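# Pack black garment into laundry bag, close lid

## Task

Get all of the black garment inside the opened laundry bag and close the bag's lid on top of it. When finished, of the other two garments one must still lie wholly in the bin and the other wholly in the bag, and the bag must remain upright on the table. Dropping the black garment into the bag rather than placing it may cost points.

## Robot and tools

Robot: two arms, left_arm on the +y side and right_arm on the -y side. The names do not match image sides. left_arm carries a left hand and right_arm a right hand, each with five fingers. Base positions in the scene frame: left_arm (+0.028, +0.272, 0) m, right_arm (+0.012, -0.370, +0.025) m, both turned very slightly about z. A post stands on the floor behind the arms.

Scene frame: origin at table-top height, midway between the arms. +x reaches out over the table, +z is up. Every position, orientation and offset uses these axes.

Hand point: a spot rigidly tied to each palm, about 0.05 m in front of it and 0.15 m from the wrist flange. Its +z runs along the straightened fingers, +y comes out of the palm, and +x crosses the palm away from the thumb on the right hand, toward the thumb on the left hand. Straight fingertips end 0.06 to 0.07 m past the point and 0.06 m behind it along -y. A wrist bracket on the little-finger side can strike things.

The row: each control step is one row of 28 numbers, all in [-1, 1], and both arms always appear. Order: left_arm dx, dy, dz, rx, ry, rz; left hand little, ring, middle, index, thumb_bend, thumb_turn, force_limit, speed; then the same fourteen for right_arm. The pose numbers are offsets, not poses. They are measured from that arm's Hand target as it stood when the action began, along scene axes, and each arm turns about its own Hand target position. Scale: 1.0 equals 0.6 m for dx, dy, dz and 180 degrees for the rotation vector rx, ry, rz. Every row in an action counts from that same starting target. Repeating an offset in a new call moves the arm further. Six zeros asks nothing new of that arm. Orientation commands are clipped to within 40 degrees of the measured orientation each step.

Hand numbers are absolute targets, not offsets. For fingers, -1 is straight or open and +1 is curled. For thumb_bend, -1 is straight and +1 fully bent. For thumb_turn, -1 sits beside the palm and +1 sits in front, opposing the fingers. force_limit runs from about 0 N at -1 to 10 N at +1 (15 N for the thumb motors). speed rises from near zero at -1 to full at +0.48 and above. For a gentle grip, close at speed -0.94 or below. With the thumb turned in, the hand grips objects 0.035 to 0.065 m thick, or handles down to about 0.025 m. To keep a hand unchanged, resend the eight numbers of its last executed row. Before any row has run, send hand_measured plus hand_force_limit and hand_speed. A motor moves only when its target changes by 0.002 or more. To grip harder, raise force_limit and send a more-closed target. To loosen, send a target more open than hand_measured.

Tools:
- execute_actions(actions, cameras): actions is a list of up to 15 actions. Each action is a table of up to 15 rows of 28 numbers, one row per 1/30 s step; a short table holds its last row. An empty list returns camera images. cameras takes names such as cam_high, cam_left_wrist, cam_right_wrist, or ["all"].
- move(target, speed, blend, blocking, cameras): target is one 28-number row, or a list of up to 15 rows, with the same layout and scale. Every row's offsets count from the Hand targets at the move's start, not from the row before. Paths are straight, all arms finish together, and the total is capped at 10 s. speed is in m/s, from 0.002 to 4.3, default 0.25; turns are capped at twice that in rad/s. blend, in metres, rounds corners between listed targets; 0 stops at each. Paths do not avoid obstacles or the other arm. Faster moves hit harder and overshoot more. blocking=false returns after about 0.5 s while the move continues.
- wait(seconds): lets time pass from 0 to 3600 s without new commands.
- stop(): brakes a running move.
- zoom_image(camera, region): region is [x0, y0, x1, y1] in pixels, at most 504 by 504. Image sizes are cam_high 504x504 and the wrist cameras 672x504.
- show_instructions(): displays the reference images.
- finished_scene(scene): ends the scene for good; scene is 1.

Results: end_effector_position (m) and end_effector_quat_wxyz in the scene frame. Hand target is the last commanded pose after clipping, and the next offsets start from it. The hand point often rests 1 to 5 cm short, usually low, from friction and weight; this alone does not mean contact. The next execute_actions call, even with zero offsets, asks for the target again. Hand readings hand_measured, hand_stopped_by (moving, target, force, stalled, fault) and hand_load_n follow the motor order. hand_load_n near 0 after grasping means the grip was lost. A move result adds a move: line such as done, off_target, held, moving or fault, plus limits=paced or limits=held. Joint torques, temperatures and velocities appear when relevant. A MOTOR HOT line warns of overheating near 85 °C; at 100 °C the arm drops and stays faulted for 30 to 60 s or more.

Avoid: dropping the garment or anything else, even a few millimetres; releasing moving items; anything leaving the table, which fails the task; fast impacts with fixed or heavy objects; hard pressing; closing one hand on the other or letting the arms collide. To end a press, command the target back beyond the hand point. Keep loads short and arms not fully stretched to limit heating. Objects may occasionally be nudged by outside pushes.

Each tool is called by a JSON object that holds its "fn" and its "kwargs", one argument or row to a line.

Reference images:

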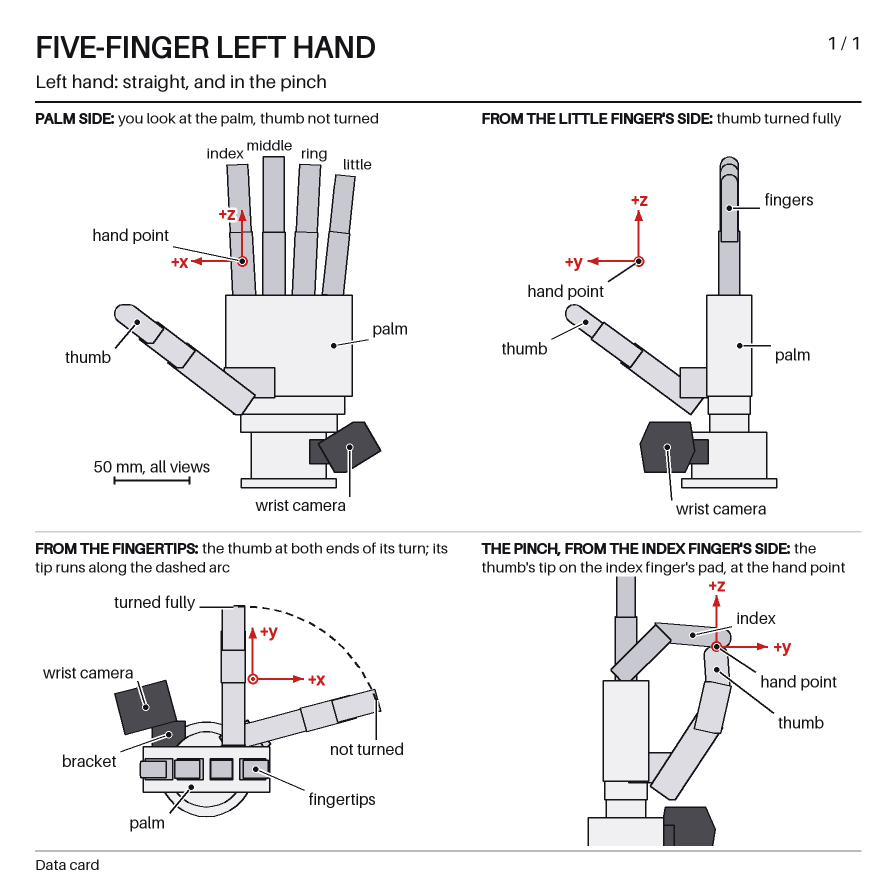

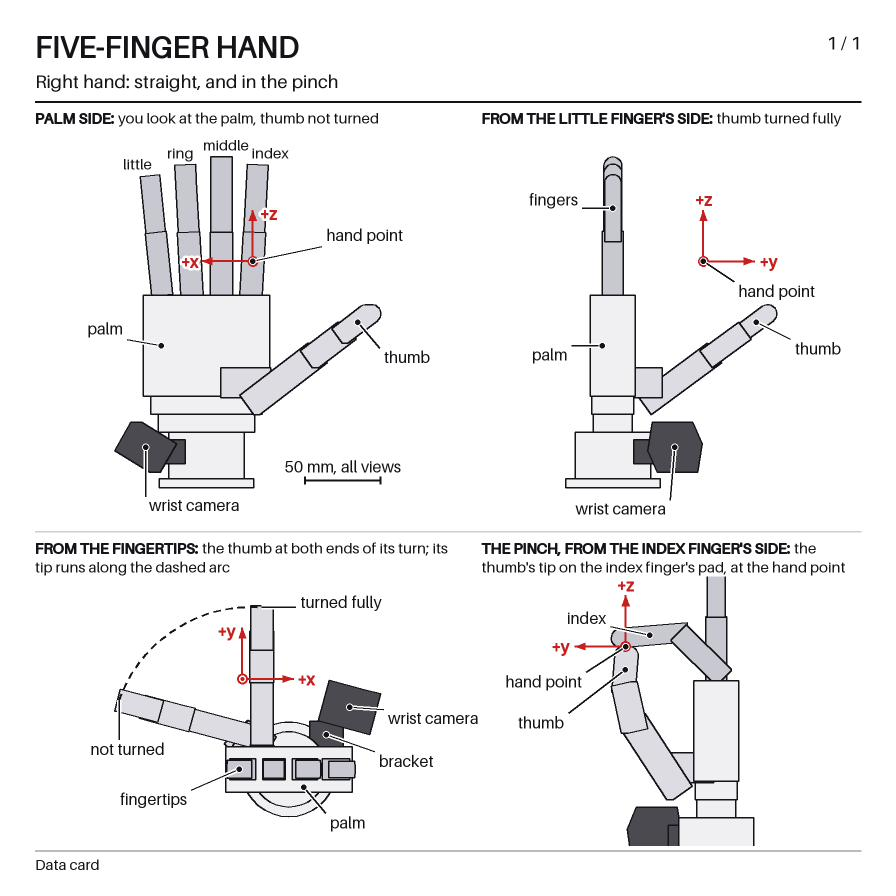

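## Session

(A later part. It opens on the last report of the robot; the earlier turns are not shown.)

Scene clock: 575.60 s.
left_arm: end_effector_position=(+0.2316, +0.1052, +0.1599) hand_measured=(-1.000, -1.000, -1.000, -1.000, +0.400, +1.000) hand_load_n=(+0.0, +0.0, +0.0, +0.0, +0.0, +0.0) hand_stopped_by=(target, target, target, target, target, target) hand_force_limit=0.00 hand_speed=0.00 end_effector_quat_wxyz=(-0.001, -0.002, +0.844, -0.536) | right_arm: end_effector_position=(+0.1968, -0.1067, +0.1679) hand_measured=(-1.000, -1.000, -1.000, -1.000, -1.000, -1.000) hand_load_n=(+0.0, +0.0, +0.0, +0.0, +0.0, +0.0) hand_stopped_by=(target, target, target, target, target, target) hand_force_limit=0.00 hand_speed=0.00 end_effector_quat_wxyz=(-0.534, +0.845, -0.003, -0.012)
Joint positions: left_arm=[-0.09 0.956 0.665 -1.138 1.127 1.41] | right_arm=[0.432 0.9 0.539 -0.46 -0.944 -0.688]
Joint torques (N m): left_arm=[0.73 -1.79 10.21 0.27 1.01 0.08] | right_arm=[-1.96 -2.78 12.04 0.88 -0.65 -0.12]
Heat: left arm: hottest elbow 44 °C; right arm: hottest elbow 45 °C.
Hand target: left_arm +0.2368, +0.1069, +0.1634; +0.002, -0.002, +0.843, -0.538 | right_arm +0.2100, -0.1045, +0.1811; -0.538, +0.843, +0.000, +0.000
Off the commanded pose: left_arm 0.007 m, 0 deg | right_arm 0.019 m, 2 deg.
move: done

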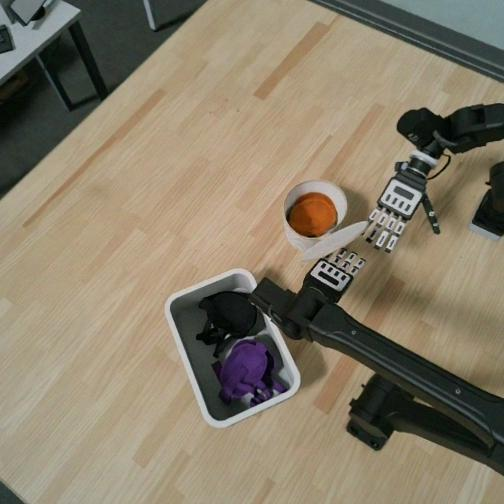

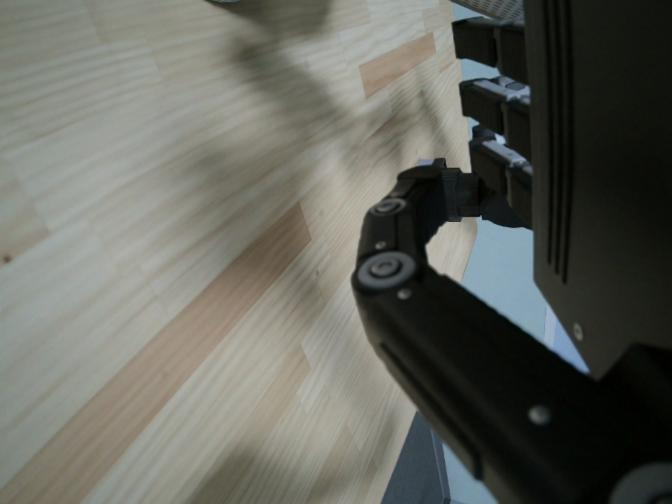

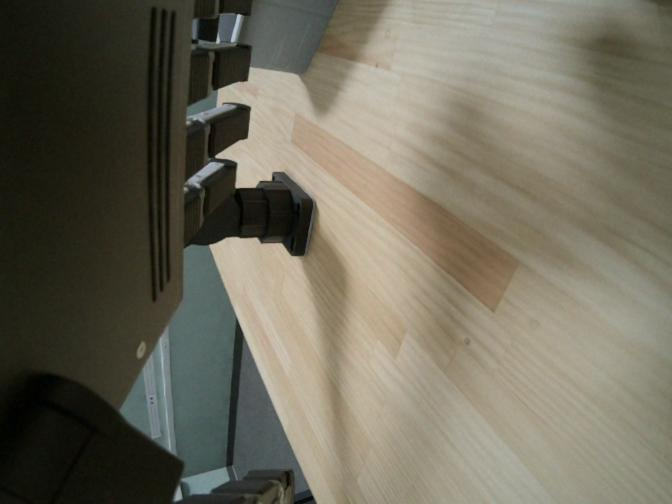

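{"fn": "move", "kwargs": {
  "target": [
    [-0.01,0.05,0,0,0,0,-1,-1,-1,-1,0.4,1,0,0,0.02,0.022,0,0,0,0,-1,-1,-1,-1,-1,-1,0,0]
  ],
  "speed": 0.03,
  "cameras": ["cam_high"]
}}

{"fn": "zoom_image", "kwargs": {
  "camera": "cam_high",
  "region": [290, 170, 400, 280]
}}

Scene clock: 588.80 s.
left_arm: end_effector_position=(+0.2167, +0.1338, +0.1522) hand_measured=(-1.000, -1.000, -1.000, -1.000, +0.400, +1.000) hand_load_n=(+0.0, +0.0, +0.0, +0.0, +0.0, +0.0) hand_stopped_by=(target, target, target, target, target, target) hand_force_limit=0.00 hand_speed=0.00 end_effector_quat_wxyz=(-0.012, -0.008, +0.843, -0.538) | right_arm: end_effector_position=(+0.2096, -0.1011, +0.1658) hand_measured=(-1.000, -1.000, -1.000, -1.000, -1.000, -1.000) hand_load_n=(+0.0, +0.0, +0.0, +0.0, +0.0, +0.0) hand_stopped_by=(target, target, target, target, target, target) hand_force_limit=0.00 hand_speed=0.00 end_effector_quat_wxyz=(-0.530, +0.848, -0.009, -0.013)
Joint positions: left_arm=[0.036 1 0.665 -1.39 1.13 1.708] | right_arm=[0.432 0.954 0.564 -0.437 -0.934 -0.682]
Joint torques (N m): left_arm=[0.67 -1.55 11.93 -0.05 0.88 0.05] | right_arm=[-0.38 -3.31 12.05 1.94 -0.46 0.08]
Heat: left arm: hottest elbow 45 °C; right arm: hottest elbow 45 °C.
Hand target: left_arm +0.2308, +0.1368, +0.1635; +0.002, -0.002, +0.843, -0.538 | right_arm +0.2219, -0.0913, +0.1812; -0.538, +0.843, +0.000, +0.000
Off the commanded pose: left_arm 0.018 m, 2 deg | right_arm 0.022 m, 2 deg.
move: off_target (left_arm, right_arm)

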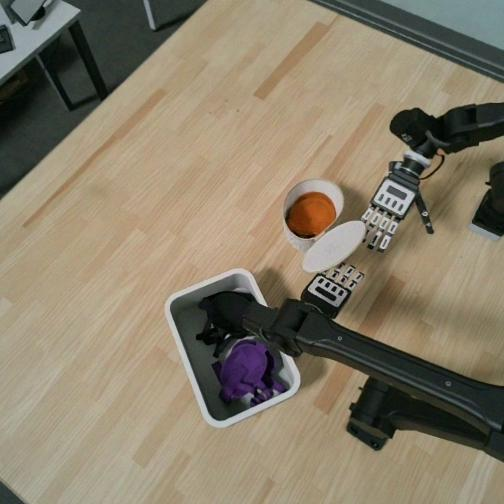

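Scaled by 4.582 from the camera's image (finer frame: 720x720).

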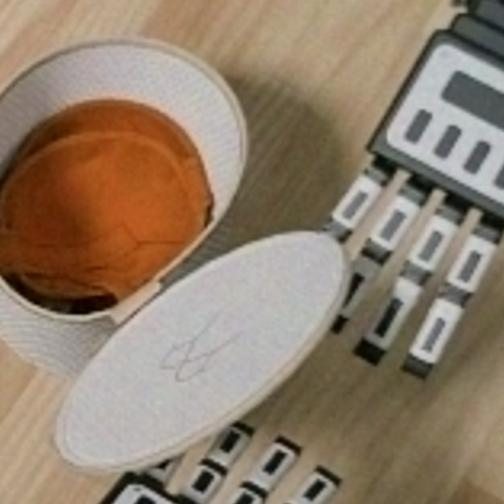

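{"fn": "move", "kwargs": {
  "target": [
    [0,0,0,0,0,0,-1,-1,-1,-1,0.4,1,0,0,-0.045,-0.05,0,0,0,0,-1,-1,-1,-1,-1,-1,0,0],
    [0,0,0,0,0,0,-1,-1,-1,-1,0.4,1,0,0,-0.07,-0.027,-0.07,0,0,0,-1,-1,-1,-1,-1,-1,0,0]
  ],
  "speed": 0.05,
  "cameras": ["all"]
}}

{"fn": "zoom_image", "kwargs": {
  "camera": "cam_high",
  "region": [290, 170, 400, 280]
}}

Scene clock: 605.63 s.
left_arm: end_effector_position=(+0.2168, +0.1338, +0.1521) hand_measured=(-1.000, -1.000, -1.000, -1.000, +0.400, +1.000) hand_load_n=(+0.0, +0.0, +0.0, +0.0, +0.0, +0.0) hand_stopped_by=(target, target, target, target, target, target) hand_force_limit=0.00 hand_speed=0.00 end_effector_quat_wxyz=(-0.012, -0.008, +0.843, -0.538) | right_arm: end_effector_position=(+0.1829, -0.1106, +0.1420) hand_measured=(-1.000, -1.000, -1.000, -1.000, -1.000, -1.000) hand_load_n=(+0.0, +0.0, +0.0, +0.0, +0.0, +0.0) hand_stopped_by=(target, target, target, target, target, target) hand_force_limit=0.00 hand_speed=0.00 end_effector_quat_wxyz=(-0.538, +0.843, -0.001, +0.004)
Joint positions: left_arm=[0.036 1.001 0.665 -1.39 1.13 1.709] | right_arm=[0.452 0.855 0.435 -0.342 -0.915 -0.655]
Joint torques (N m): left_arm=[0.79 -1.67 11.99 -0.05 0.88 0.07] | right_arm=[0.03 -2.14 8.5 1.98 -0.44 0.08]
Heat: left arm: hottest elbow 46 °C; right arm: hottest elbow 48 °C.
Hand target: left_arm +0.2308, +0.1368, +0.1635; +0.002, -0.002, +0.843, -0.538 | right_arm +0.1801, -0.1075, +0.1392; -0.538, +0.843, +0.000, +0.000
Off the commanded pose: left_arm 0.018 m, 2 deg | right_arm 0.005 m, 1 deg.
move: done

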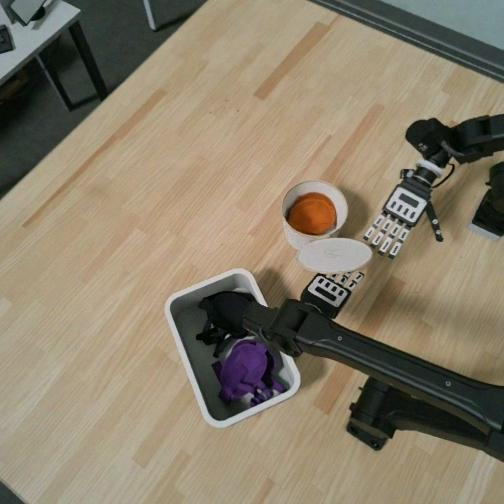

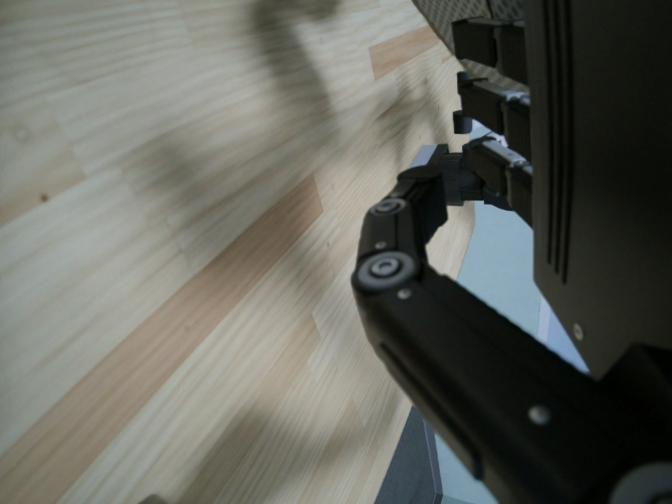

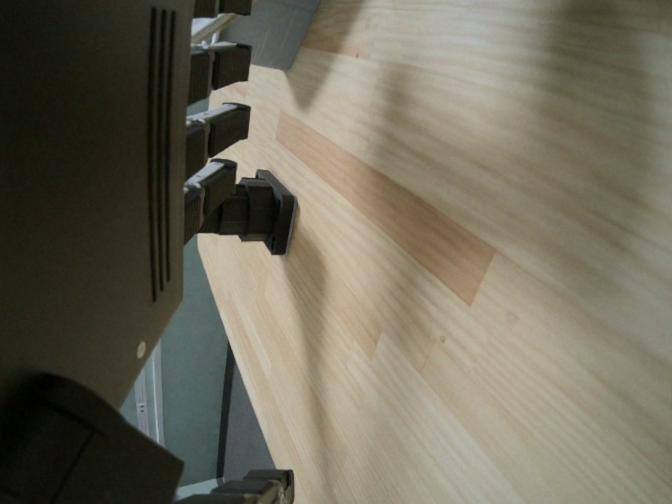

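Scaled by 4.582 from the camera's image (finer frame: 720x720).

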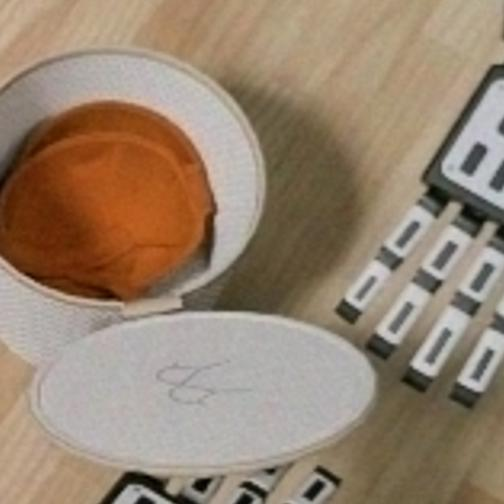

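{"fn": "move", "kwargs": {
  "target": [
    [0,0,0,0,0,0,-1,-1,-1,-1,0.4,1,0,0,-0.02,0.018,-0.05,0,0,0,-1,-1,-1,-1,-1,-1,0,0],
    [0,0,0,0,0,0,-1,-1,-1,-1,0.4,1,0,0,0.033,0.068,-0.05,0,0,0,-1,-1,-1,-1,-1,-1,0,0]
  ],
  "speed": 0.05,
  "cameras": ["all"]
}}

{"fn": "zoom_image", "kwargs": {
  "camera": "cam_high",
  "region": [290, 170, 400, 280]
}}

Scene clock: 614.77 s.
left_arm: end_effector_position=(+0.2168, +0.1338, +0.1521) hand_measured=(-1.000, -1.000, -1.000, -1.000, +0.400, +1.000) hand_load_n=(+0.0, +0.0, +0.0, +0.0, +0.0, +0.0) hand_stopped_by=(target, target, target, target, target, target) hand_force_limit=0.00 hand_speed=0.00 end_effector_quat_wxyz=(-0.012, -0.008, +0.843, -0.538) | right_arm: end_effector_position=(+0.1910, -0.0790, +0.0973) hand_measured=(-1.000, -1.000, -1.000, -1.000, -1.000, -1.000) hand_load_n=(+0.0, +0.0, +0.0, +0.0, +0.0, +0.0) hand_stopped_by=(target, target, target, target, target, target) hand_force_limit=0.00 hand_speed=0.00 end_effector_quat_wxyz=(-0.530, +0.848, -0.009, -0.008)
Joint positions: left_arm=[0.036 1.001 0.665 -1.39 1.13 1.709] | right_arm=[0.547 1.065 0.404 -0.06 -0.843 -0.555]
Joint torques (N m): left_arm=[0.79 -1.61 11.86 0.01 0.9 0.06] | right_arm=[0.09 -3.66 10.5 2.06 -0.39 0.07]
Heat: left arm: hottest elbow 47 °C; right arm: hottest elbow 47 °C.
Hand target: left_arm +0.2308, +0.1368, +0.1635; +0.002, -0.002, +0.843, -0.538 | right_arm +0.1999, -0.0667, +0.1093; -0.538, +0.843, +0.000, +0.000
Off the commanded pose: left_arm 0.018 m, 2 deg | right_arm 0.019 m, 2 deg.
move: off_target (right_arm)

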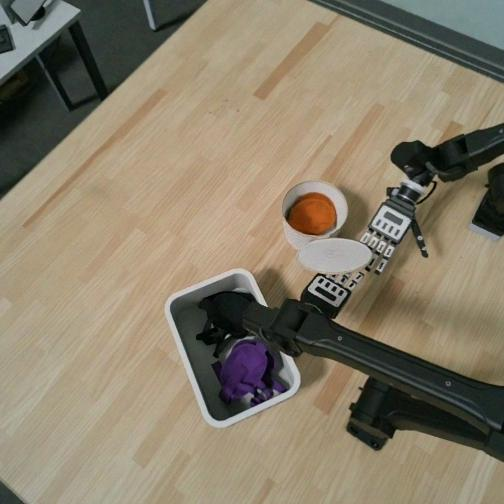

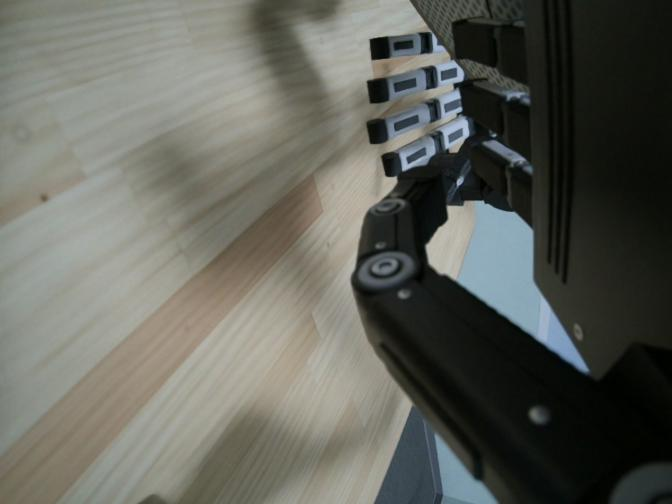

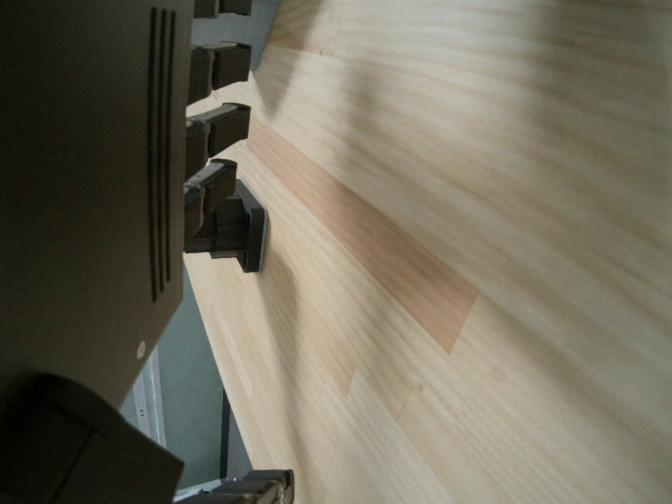

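Scaled by 4.582 from the camera's image (finer frame: 720x720).

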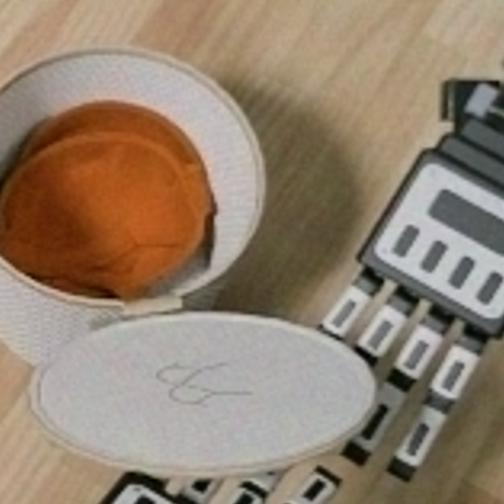

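{"fn": "move", "kwargs": {
  "target": [
    [0,0,0,0,0,0,-1,-1,-1,-1,0.4,1,0,0,0.01,0.01,0.045,0,0,0,-1,-1,-1,-1,-1,-1,0,0]
  ],
  "speed": 0.03,
  "cameras": ["cam_high"]
}}

{"fn": "zoom_image", "kwargs": {
  "camera": "cam_high",
  "region": [290, 170, 400, 280]
}}

Scene clock: 619.13 s.
left_arm: end_effector_position=(+0.2168, +0.1338, +0.1521) hand_measured=(-1.000, -1.000, -1.000, -1.000, +0.400, +1.000) hand_load_n=(+0.0, +0.0, +0.0, -0.5, +0.0, +0.0) hand_stopped_by=(target, target, target, target, target, target) hand_force_limit=0.00 hand_speed=0.00 end_effector_quat_wxyz=(-0.012, -0.008, +0.843, -0.538) | right_arm: end_effector_position=(+0.2001, -0.0708, +0.1201) hand_measured=(-1.000, -1.000, -1.000, -1.000, -1.000, -1.000) hand_load_n=(+0.0, +0.0, +0.0, +0.0, +0.0, +0.0) hand_stopped_by=(target, target, target, target, target, target) hand_force_limit=0.00 hand_speed=0.00 end_effector_quat_wxyz=(-0.531, +0.847, -0.008, -0.006)
Joint positions: left_arm=[0.036 1.001 0.665 -1.39 1.13 1.709] | right_arm=[0.553 1.047 0.463 -0.125 -0.838 -0.547]
Joint torques (N m): left_arm=[0.67 -1.9 11.93 -0.08 0.9 0.06] | right_arm=[-0.09 -4.95 11.18 1.03 -0.39 0.08]
Heat: left arm: hottest elbow 47 °C; right arm: hottest elbow 47 °C.
Hand target: left_arm +0.2308, +0.1368, +0.1635; +0.002, -0.002, +0.843, -0.538 | right_arm +0.2059, -0.0608, +0.1362; -0.538, +0.843, +0.000, +0.000
Off the commanded pose: left_arm 0.018 m, 2 deg | right_arm 0.020 m, 1 deg.
move: off_target (right_arm)

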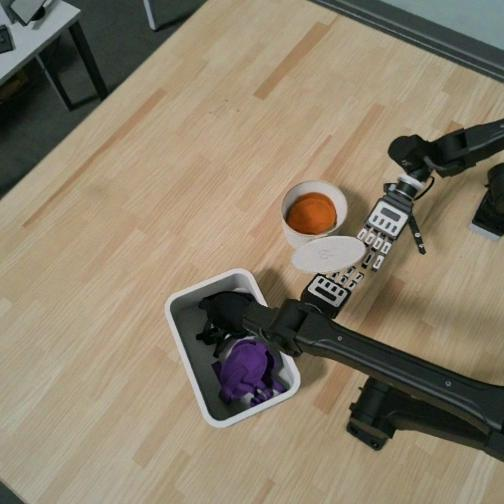

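Scaled by 4.582 from the camera's image (finer frame: 720x720).

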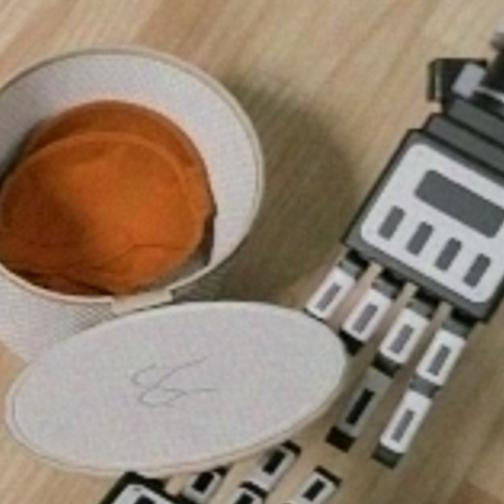

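{"fn": "move", "kwargs": {
  "target": [
    [-0.02,0,-0.05,0,0,0,-1,-1,-1,-1,0.4,1,0,0,0,0,0,0,0,0,-1,-1,-1,-1,-1,-1,0,0]
  ],
  "speed": 0.03,
  "cameras": ["cam_high"]
}}

{"fn": "zoom_image", "kwargs": {
  "camera": "cam_high",
  "region": [290, 170, 400, 280]
}}

Scene clock: 624.37 s.
left_arm: end_effector_position=(+0.2174, +0.1348, +0.1385) hand_measured=(-1.000, -1.000, -1.000, -1.000, +0.400, +1.000) hand_load_n=(+0.0, +0.0, -0.5, +0.0, +0.0, +0.0) hand_stopped_by=(target, target, target, target, target, target) hand_force_limit=0.00 hand_speed=0.00 end_effector_quat_wxyz=(+0.000, +0.000, +0.843, -0.537) | right_arm: end_effector_position=(+0.2002, -0.0709, +0.1201) hand_measured=(-1.000, -1.000, -1.000, -1.000, -1.000, -1.000) hand_load_n=(-0.5, +0.0, +0.0, +0.0, +0.0, +0.0) hand_stopped_by=(target, target, target, target, target, target) hand_force_limit=0.00 hand_speed=0.00 end_effector_quat_wxyz=(-0.531, +0.847, -0.009, -0.005)
Joint positions: left_arm=[0.041 1.001 0.631 -1.337 1.13 1.72] | right_arm=[0.553 1.047 0.463 -0.125 -0.838 -0.547]
Joint torques (N m): left_arm=[0.91 -1.96 7.54 0.65 0.9 0.05] | right_arm=[0.09 -4.95 11.18 1.05 -0.4 0.08]
Heat: left arm: hottest elbow 47 °C; right arm: hottest elbow 48 °C.
Hand target: left_arm +0.2188, +0.1368, +0.1335; +0.002, -0.002, +0.843, -0.538 | right_arm +0.2059, -0.0608, +0.1362; -0.538, +0.843, +0.000, +0.000
Off the commanded pose: left_arm 0.006 m, 0 deg | right_arm 0.020 m, 1 deg.
move: done

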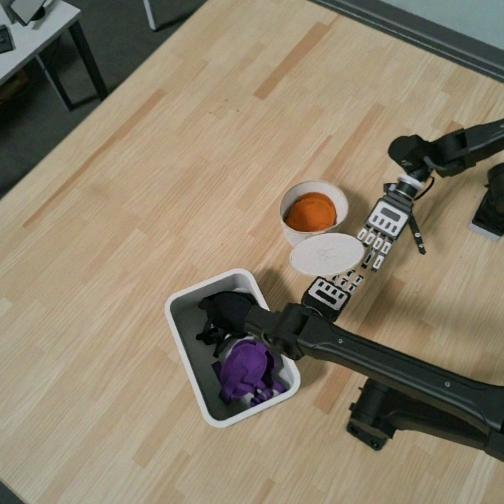

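Scaled by 4.582 from the camera's image (finer frame: 720x720).

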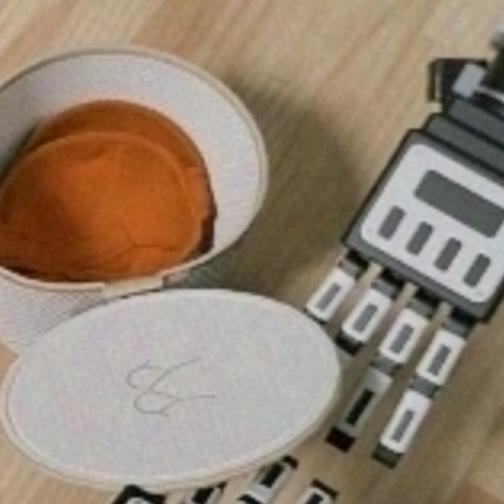

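{"fn": "move", "kwargs": {
  "target": [
    [0,0,0,0,0,0,-1,-1,-1,-1,0.4,1,0,0,-0.033,-0.083,0,0,0,0,-1,-1,-1,-1,-1,-1,0,0],
    [0,0,0,0,0,0,-1,-1,-1,-1,0.4,1,0,0,-0.0465,-0.085,-0.085,0,0,0,-1,-1,-1,-1,-1,-1,0,0]
  ],
  "speed": 0.06,
  "blend": [0.01,0],
  "cameras": ["cam_high"]
}}

{"fn": "zoom_image", "kwargs": {
  "camera": "cam_high",
  "region": [290, 170, 400, 280]
}}

Scene clock: 642.80 s.
left_arm: end_effector_position=(+0.2174, +0.1348, +0.1385) hand_measured=(-1.000, -1.000, -1.000, -1.000, +0.400, +1.000) hand_load_n=(+0.0, +0.0, +0.0, +0.0, +0.0, +0.0) hand_stopped_by=(target, target, target, target, target, target) hand_force_limit=0.00 hand_speed=0.00 end_effector_quat_wxyz=(+0.000, +0.000, +0.843, -0.537) | right_arm: end_effector_position=(+0.1755, -0.1109, +0.0878) hand_measured=(-1.000, -1.000, -1.000, -1.000, -1.000, -1.000) hand_load_n=(+0.0, +0.0, +0.0, +0.0, +0.0, +0.0) hand_stopped_by=(target, target, target, target, target, target) hand_force_limit=0.00 hand_speed=0.00 end_effector_quat_wxyz=(-0.538, +0.843, +0.001, -0.004)
Joint positions: left_arm=[0.041 1.001 0.631 -1.337 1.13 1.72] | right_arm=[0.46 0.979 0.328 -0.122 -0.923 -0.655]
Joint torques (N m): left_arm=[0.62 -1.96 7.45 0.72 0.89 0.07] | right_arm=[-1.38 -2.61 7.51 1.87 -0.46 -0.05]
Heat: left arm: hottest elbow 46 °C; right arm: hottest elbow 48 °C.
Hand target: left_arm +0.2188, +0.1368, +0.1335; +0.002, -0.002, +0.843, -0.538 | right_arm +0.1780, -0.1117, +0.0852; -0.538, +0.843, +0.000, +0.000
Off the commanded pose: left_arm 0.006 m, 0 deg | right_arm 0.004 m, 1 deg.
move: done

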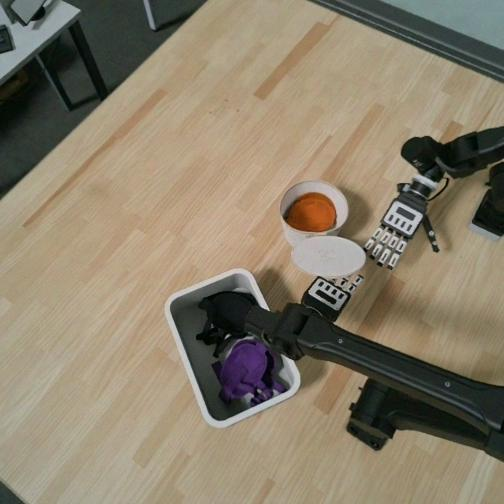

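Scaled by 4.582 from the camera's image (finer frame: 720x720).

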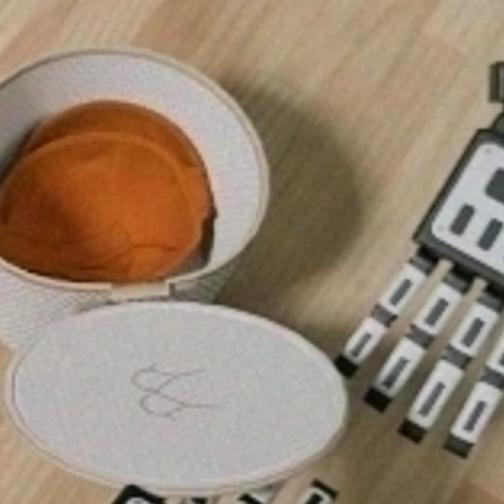

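{"fn": "move", "kwargs": {
  "target": [
    [0,0,0,0,0,0,-1,-1,-1,-1,0.4,1,0,0,0.045,0.09,0.0,0,0,0,-1,-1,-1,-1,-1,-1,0,0]
  ],
  "speed": 0.05,
  "cameras": ["all"]
}}

{"fn": "zoom_image", "kwargs": {
  "camera": "cam_high",
  "region": [290, 170, 400, 280]
}}

Scene clock: 650.43 s.
left_arm: end_effector_position=(+0.2174, +0.1348, +0.1385) hand_measured=(-1.000, -1.000, -1.000, -1.000, +0.400, +1.000) hand_load_n=(+0.0, +0.0, +0.0, +0.0, +0.0, +0.0) hand_stopped_by=(target, target, target, target, target, target) hand_force_limit=0.00 hand_speed=0.00 end_effector_quat_wxyz=(+0.000, +0.000, +0.843, -0.537) | right_arm: end_effector_position=(+0.1964, -0.0701, +0.0754) hand_measured=(-1.000, -1.000, -1.000, -1.000, -1.000, -1.000) hand_load_n=(+0.0, +0.0, +0.0, +0.0, +0.0, +0.0) hand_stopped_by=(target, target, target, target, target, target) hand_force_limit=0.00 hand_speed=0.00 end_effector_quat_wxyz=(-0.530, +0.848, -0.008, -0.006)
Joint positions: left_arm=[0.041 1.001 0.631 -1.337 1.13 1.72] | right_arm=[0.564 1.167 0.389 0.072 -0.83 -0.539]
Joint torques (N m): left_arm=[0.79 -1.9 7.5 0.65 0.89 0.05] | right_arm=[0.03 -4.25 9.69 2.09 -0.38 0.08]
Heat: left arm: hottest elbow 46 °C; right arm: hottest elbow 47 °C.
Hand target: left_arm +0.2188, +0.1368, +0.1335; +0.002, -0.002, +0.843, -0.538 | right_arm +0.2049, -0.0578, +0.0852; -0.538, +0.843, +0.000, +0.000
Off the commanded pose: left_arm 0.006 m, 0 deg | right_arm 0.018 m, 2 deg.
move: off_target (right_arm)

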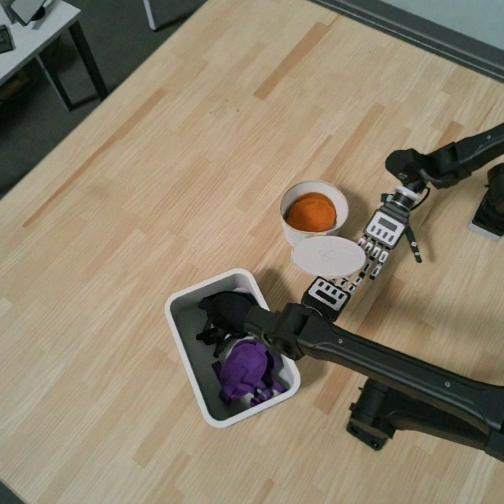

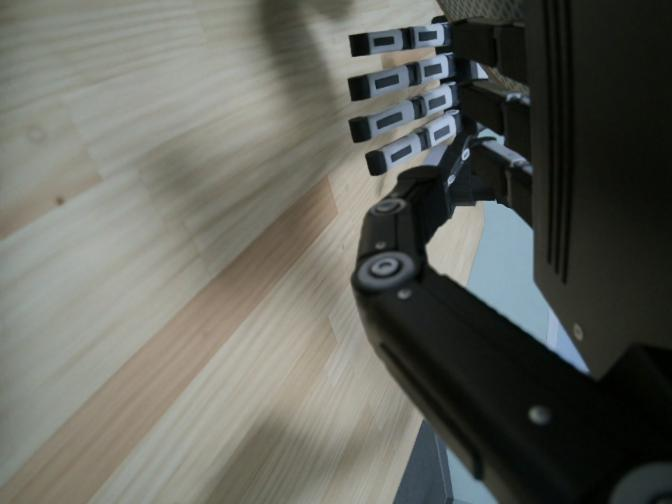

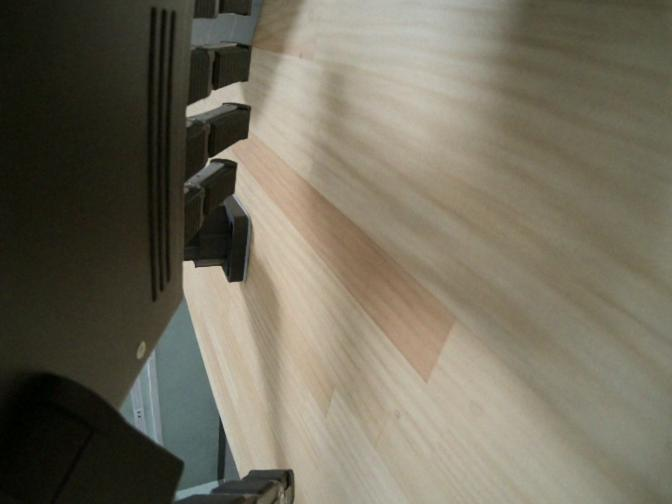

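Scaled by 4.582 from the camera's image (finer frame: 720x720).

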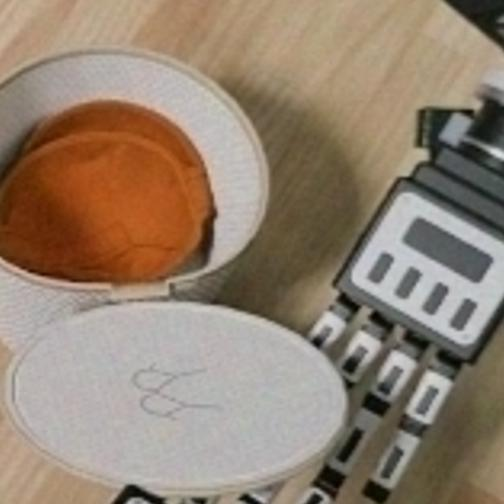

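{"fn": "move", "kwargs": {
  "target": [
    [0,0,0,0,0,0,-1,-1,-1,-1,0.4,1,0,0,-0.01,-0.01,-0.045,0,0,0,-1,-1,-1,-1,-1,-1,0,0],
    [0,0,0,0,0,0,-1,-1,-1,-1,0.4,1,0,0,0.05,0.02,-0.035,0,0,0,-1,-1,-1,-1,-1,-1,0,0]
  ],
  "speed": 0.05,
  "cameras": ["all"]
}}

{"fn": "zoom_image", "kwargs": {
  "camera": "cam_high",
  "region": [290, 170, 400, 280]
}}

Scene clock: 659.97 s.
left_arm: end_effector_position=(+0.2174, +0.1348, +0.1385) hand_measured=(-1.000, -1.000, -1.000, -1.000, +0.400, +1.000) hand_load_n=(+0.0, +0.0, +0.0, +0.0, +0.0, +0.0) hand_stopped_by=(target, target, target, target, target, target) hand_force_limit=0.00 hand_speed=0.00 end_effector_quat_wxyz=(+0.000, +0.000, +0.843, -0.537) | right_arm: end_effector_position=(+0.2230, -0.0493, +0.0602) hand_measured=(-1.000, -1.000, -1.000, -1.000, -1.000, -1.000) hand_load_n=(+0.0, +0.0, +0.0, +0.0, +0.0, +0.0) hand_stopped_by=(target, target, target, target, target, target) hand_force_limit=0.00 hand_speed=0.00 end_effector_quat_wxyz=(-0.537, +0.844, -0.001, -0.006)
Joint positions: left_arm=[0.041 1.001 0.631 -1.337 1.13 1.72] | right_arm=[0.564 1.331 0.448 0.191 -0.844 -0.542]
Joint torques (N m): left_arm=[0.85 -1.49 7.39 0.76 0.87 0.05] | right_arm=[-1.73 -5.77 8.81 1.03 -0.55 -0.12]
Heat: left arm: hottest elbow 46 °C; right arm: hottest elbow 47 °C.
Hand target: left_arm +0.2188, +0.1368, +0.1335; +0.002, -0.002, +0.843, -0.538 | right_arm +0.2349, -0.0457, +0.0643; -0.538, +0.843, +0.000, +0.000
Off the commanded pose: left_arm 0.006 m, 0 deg | right_arm 0.013 m, 1 deg.
move: off_target (right_arm)

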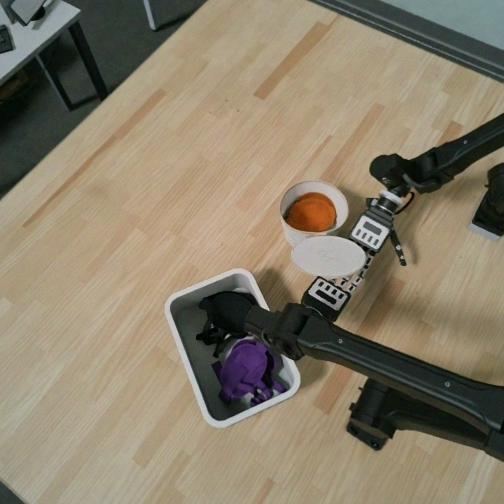

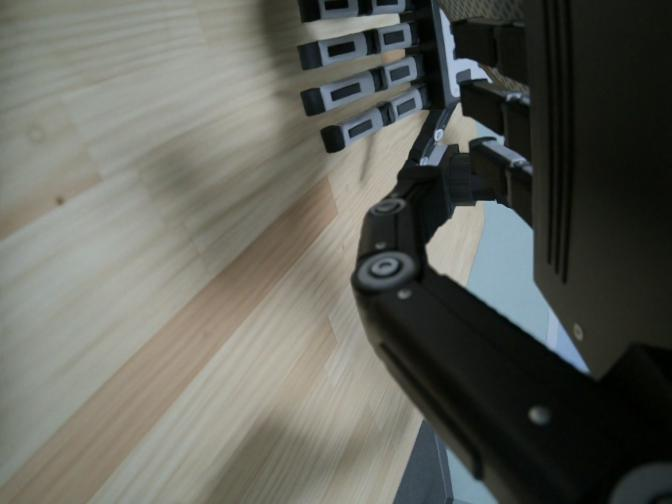

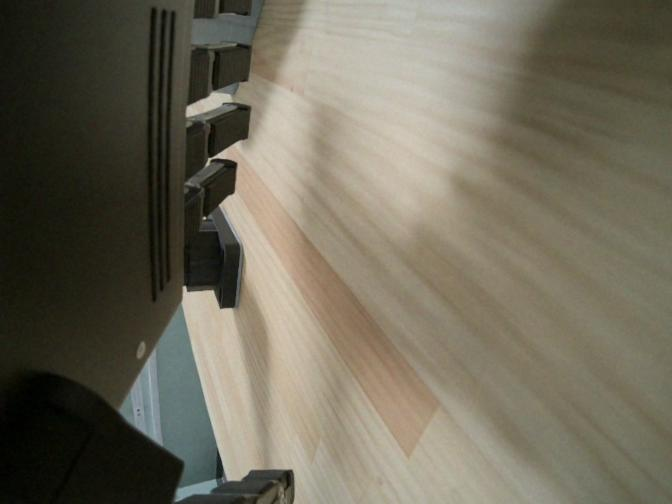

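Scaled by 4.582 from the camera's image (finer frame: 720x720).

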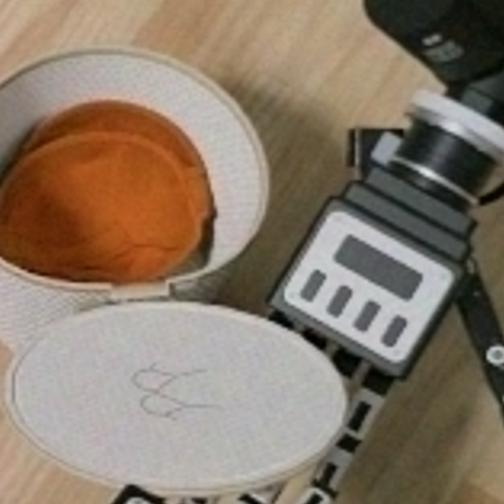

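{"fn": "move", "kwargs": {
  "target": [
    [0,0,0,0,0,0,-1,-1,-1,-1,0.4,1,0,0,0.0,0.0,0.05,0,0,0,-1,-1,-1,-1,-1,-1,0,0]
  ],
  "speed": 0.04,
  "cameras": ["cam_high"]
}}

{"fn": "zoom_image", "kwargs": {
  "camera": "cam_high",
  "region": [290, 170, 400, 280]
}}

Scene clock: 667.17 s.
left_arm: end_effector_position=(+0.2174, +0.1348, +0.1385) hand_measured=(-1.000, -1.000, -1.000, -1.000, +0.400, +1.000) hand_load_n=(+0.0, +0.0, +0.0, +0.0, +0.0, +0.0) hand_stopped_by=(target, target, target, target, target, target) hand_force_limit=0.00 hand_speed=0.00 end_effector_quat_wxyz=(+0.000, +0.000, +0.843, -0.537) | right_arm: end_effector_position=(+0.2212, -0.0506, +0.0824) hand_measured=(-1.000, -1.000, -1.000, -1.000, -1.000, -1.000) hand_load_n=(+0.0, +0.0, +0.0, +0.0, +0.0, +0.0) hand_stopped_by=(target, target, target, target, target, target) hand_force_limit=0.00 hand_speed=0.00 end_effector_quat_wxyz=(-0.532, +0.847, -0.005, -0.013)
Joint positions: left_arm=[0.041 1.001 0.631 -1.337 1.13 1.72] | right_arm=[0.564 1.257 0.48 0.065 -0.844 -0.542]
Joint torques (N m): left_arm=[0.67 -1.9 7.47 0.69 0.9 0.03] | right_arm=[-1.67 -6.59 9.72 1.05 -0.55 -0.12]
Heat: left arm: hottest elbow 45 °C; right arm: hottest elbow 47 °C.
Hand target: left_arm +0.2188, +0.1368, +0.1335; +0.002, -0.002, +0.843, -0.538 | right_arm +0.2349, -0.0457, +0.0941; -0.538, +0.843, +0.000, +0.000
Off the commanded pose: left_arm 0.006 m, 0 deg | right_arm 0.019 m, 2 deg.
move: off_target (right_arm)

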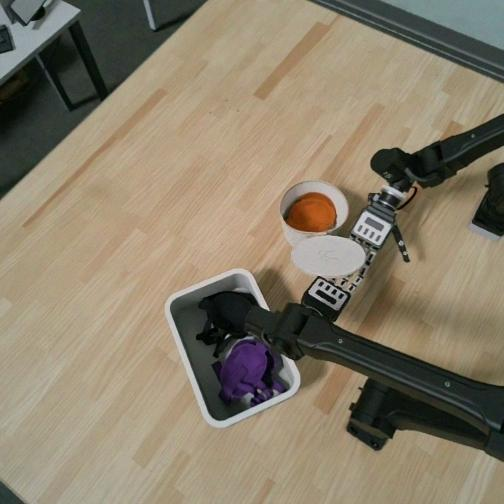

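Scaled by 4.582 from the camera's image (finer frame: 720x720).

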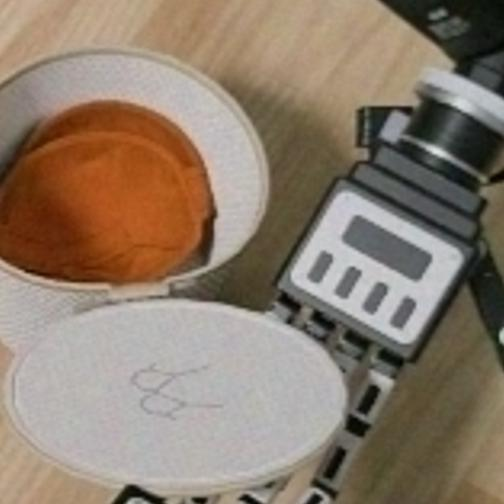

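{"fn": "move", "kwargs": {
  "target": [
    [0,0,0,0,0,0,-1,-1,-1,-1,0.4,1,0,0,0.0,0.0,0.02,0,0,0,-1,-1,-1,-1,-1,-1,0,0],
    [0,0,-0.04,0,0,0,-1,-1,-1,-1,0.4,1,0,0,0.0,0.0,0.02,0,0,0,-1,-1,-1,-1,-1,-1,0,0]
  ],
  "speed": 0.03,
  "cameras": ["cam_high"]
}}

{"fn": "zoom_image", "kwargs": {
  "camera": "cam_high",
  "region": [290, 170, 400, 280]
}}

Scene clock: 671.10 s.
left_arm: end_effector_position=(+0.2179, +0.1349, +0.1142) hand_measured=(-1.000, -1.000, -1.000, -1.000, +0.400, +1.000) hand_load_n=(+0.0, +0.0, +0.0, +0.0, +0.5, +0.0) hand_stopped_by=(target, target, target, target, target, target) hand_force_limit=0.00 hand_speed=0.00 end_effector_quat_wxyz=(+0.000, +0.000, +0.843, -0.537) | right_arm: end_effector_position=(+0.2207, -0.0509, +0.0930) hand_measured=(-1.000, -1.000, -1.000, -1.000, -1.000, -1.000) hand_load_n=(+0.0, +0.0, +0.0, +0.0, +0.0, -0.5) hand_stopped_by=(target, target, target, target, target, target) hand_force_limit=0.00 hand_speed=0.00 end_effector_quat_wxyz=(-0.531, +0.847, -0.006, -0.014)
Joint positions: left_arm=[0.042 1.039 0.584 -1.254 1.13 1.722] | right_arm=[0.564 1.225 0.494 0.015 -0.844 -0.542]
Joint torques (N m): left_arm=[0.73 -2.2 7.16 0.75 0.9 0.06] | right_arm=[-1.67 -6.48 10.14 1.06 -0.55 -0.12]
Heat: left arm: hottest elbow 45 °C; right arm: hottest elbow 46 °C.
Hand target: left_arm +0.2188, +0.1368, +0.1094; +0.002, -0.002, +0.843, -0.538 | right_arm +0.2350, -0.0457, +0.1063; -0.538, +0.843, +0.000, +0.000
Off the commanded pose: left_arm 0.005 m, 0 deg | right_arm 0.020 m, 2 deg.
move: off_target (right_arm)

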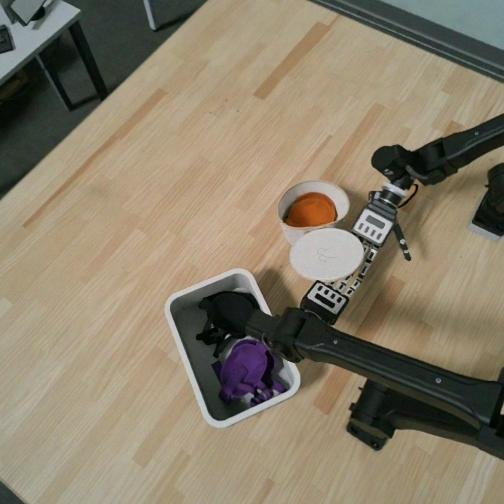

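Scaled by 4.582 from the camera's image (finer frame: 720x720).

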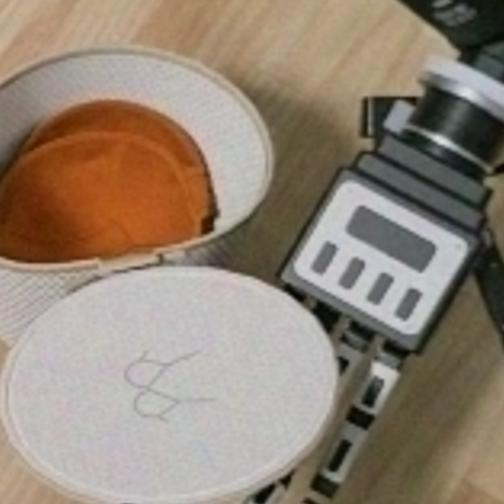

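{"fn": "move", "kwargs": {
  "target": [
    [0,0,-0.01,0,0,0,-1,-1,-1,-1,0.4,1,0,0,0.0,0.0,-0.055,0,0,0,-1,-1,-1,-1,-1,-1,0,0]
  ],
  "speed": 0.03,
  "cameras": ["cam_high"]
}}

{"fn": "zoom_image", "kwargs": {
  "camera": "cam_high",
  "region": [290, 170, 400, 280]
}}

Scene clock: 679.33 s.
left_arm: end_effector_position=(+0.2183, +0.1351, +0.1085) hand_measured=(-1.000, -1.000, -1.000, -1.000, +0.400, +1.000) hand_load_n=(+0.0, +0.0, +0.0, +0.0, +0.0, +0.0) hand_stopped_by=(target, target, target, target, target, target) hand_force_limit=0.00 hand_speed=0.00 end_effector_quat_wxyz=(+0.001, +0.000, +0.843, -0.537) | right_arm: end_effector_position=(+0.2315, -0.0434, +0.0775) hand_measured=(-1.000, -1.000, -1.000, -1.000, -1.000, -1.000) hand_load_n=(+0.0, +0.0, +0.0, +0.0, +0.0, +0.0) hand_stopped_by=(target, target, target, target, target, target) hand_force_limit=0.00 hand_speed=0.00 end_effector_quat_wxyz=(-0.537, +0.843, +0.000, -0.005)
Joint positions: left_arm=[0.042 1.048 0.573 -1.232 1.13 1.722] | right_arm=[0.564 1.303 0.491 0.124 -0.844 -0.543]
Joint torques (N m): left_arm=[0.67 -2.08 7.08 0.79 0.88 0.03] | right_arm=[-1.67 -5.95 6.64 2.15 -0.54 -0.11]
Heat: left arm: hottest elbow 45 °C; right arm: hottest elbow 46 °C.
Hand target: left_arm +0.2188, +0.1368, +0.1035; +0.002, -0.002, +0.843, -0.538 | right_arm +0.2350, -0.0457, +0.0734; -0.538, +0.843, +0.000, +0.000
Off the commanded pose: left_arm 0.005 m, 0 deg | right_arm 0.006 m, 1 deg.
move: done

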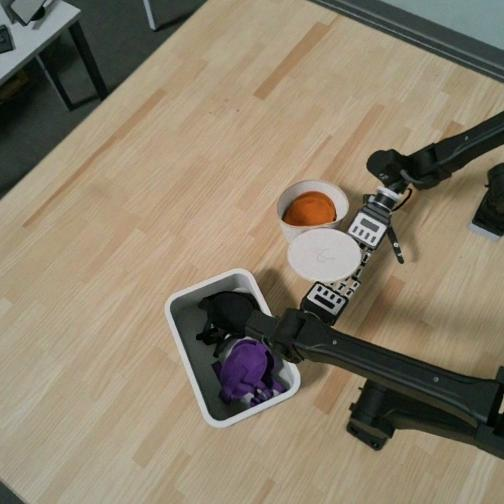

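Scaled by 4.582 from the camera's image (finer frame: 720x720).

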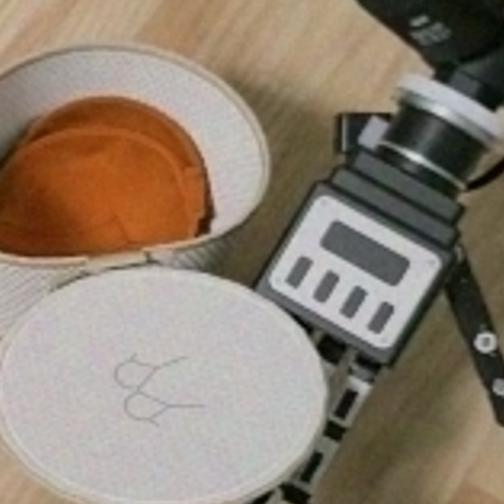

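{"fn": "zoom_image", "kwargs": {
  "camera": "cam_high",
  "region": [260, 160, 370, 270]
}}

Scaled by 4.582 from the camera's image (finer frame: 720x720).

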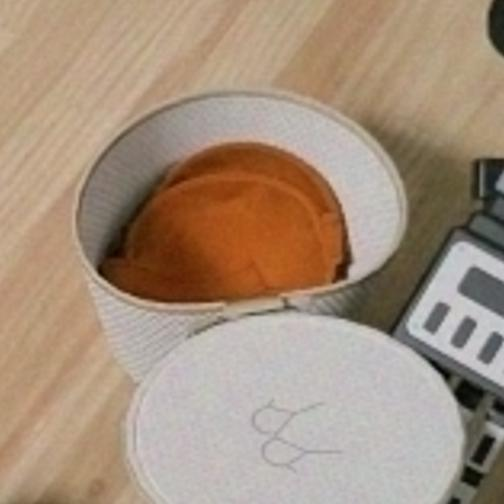

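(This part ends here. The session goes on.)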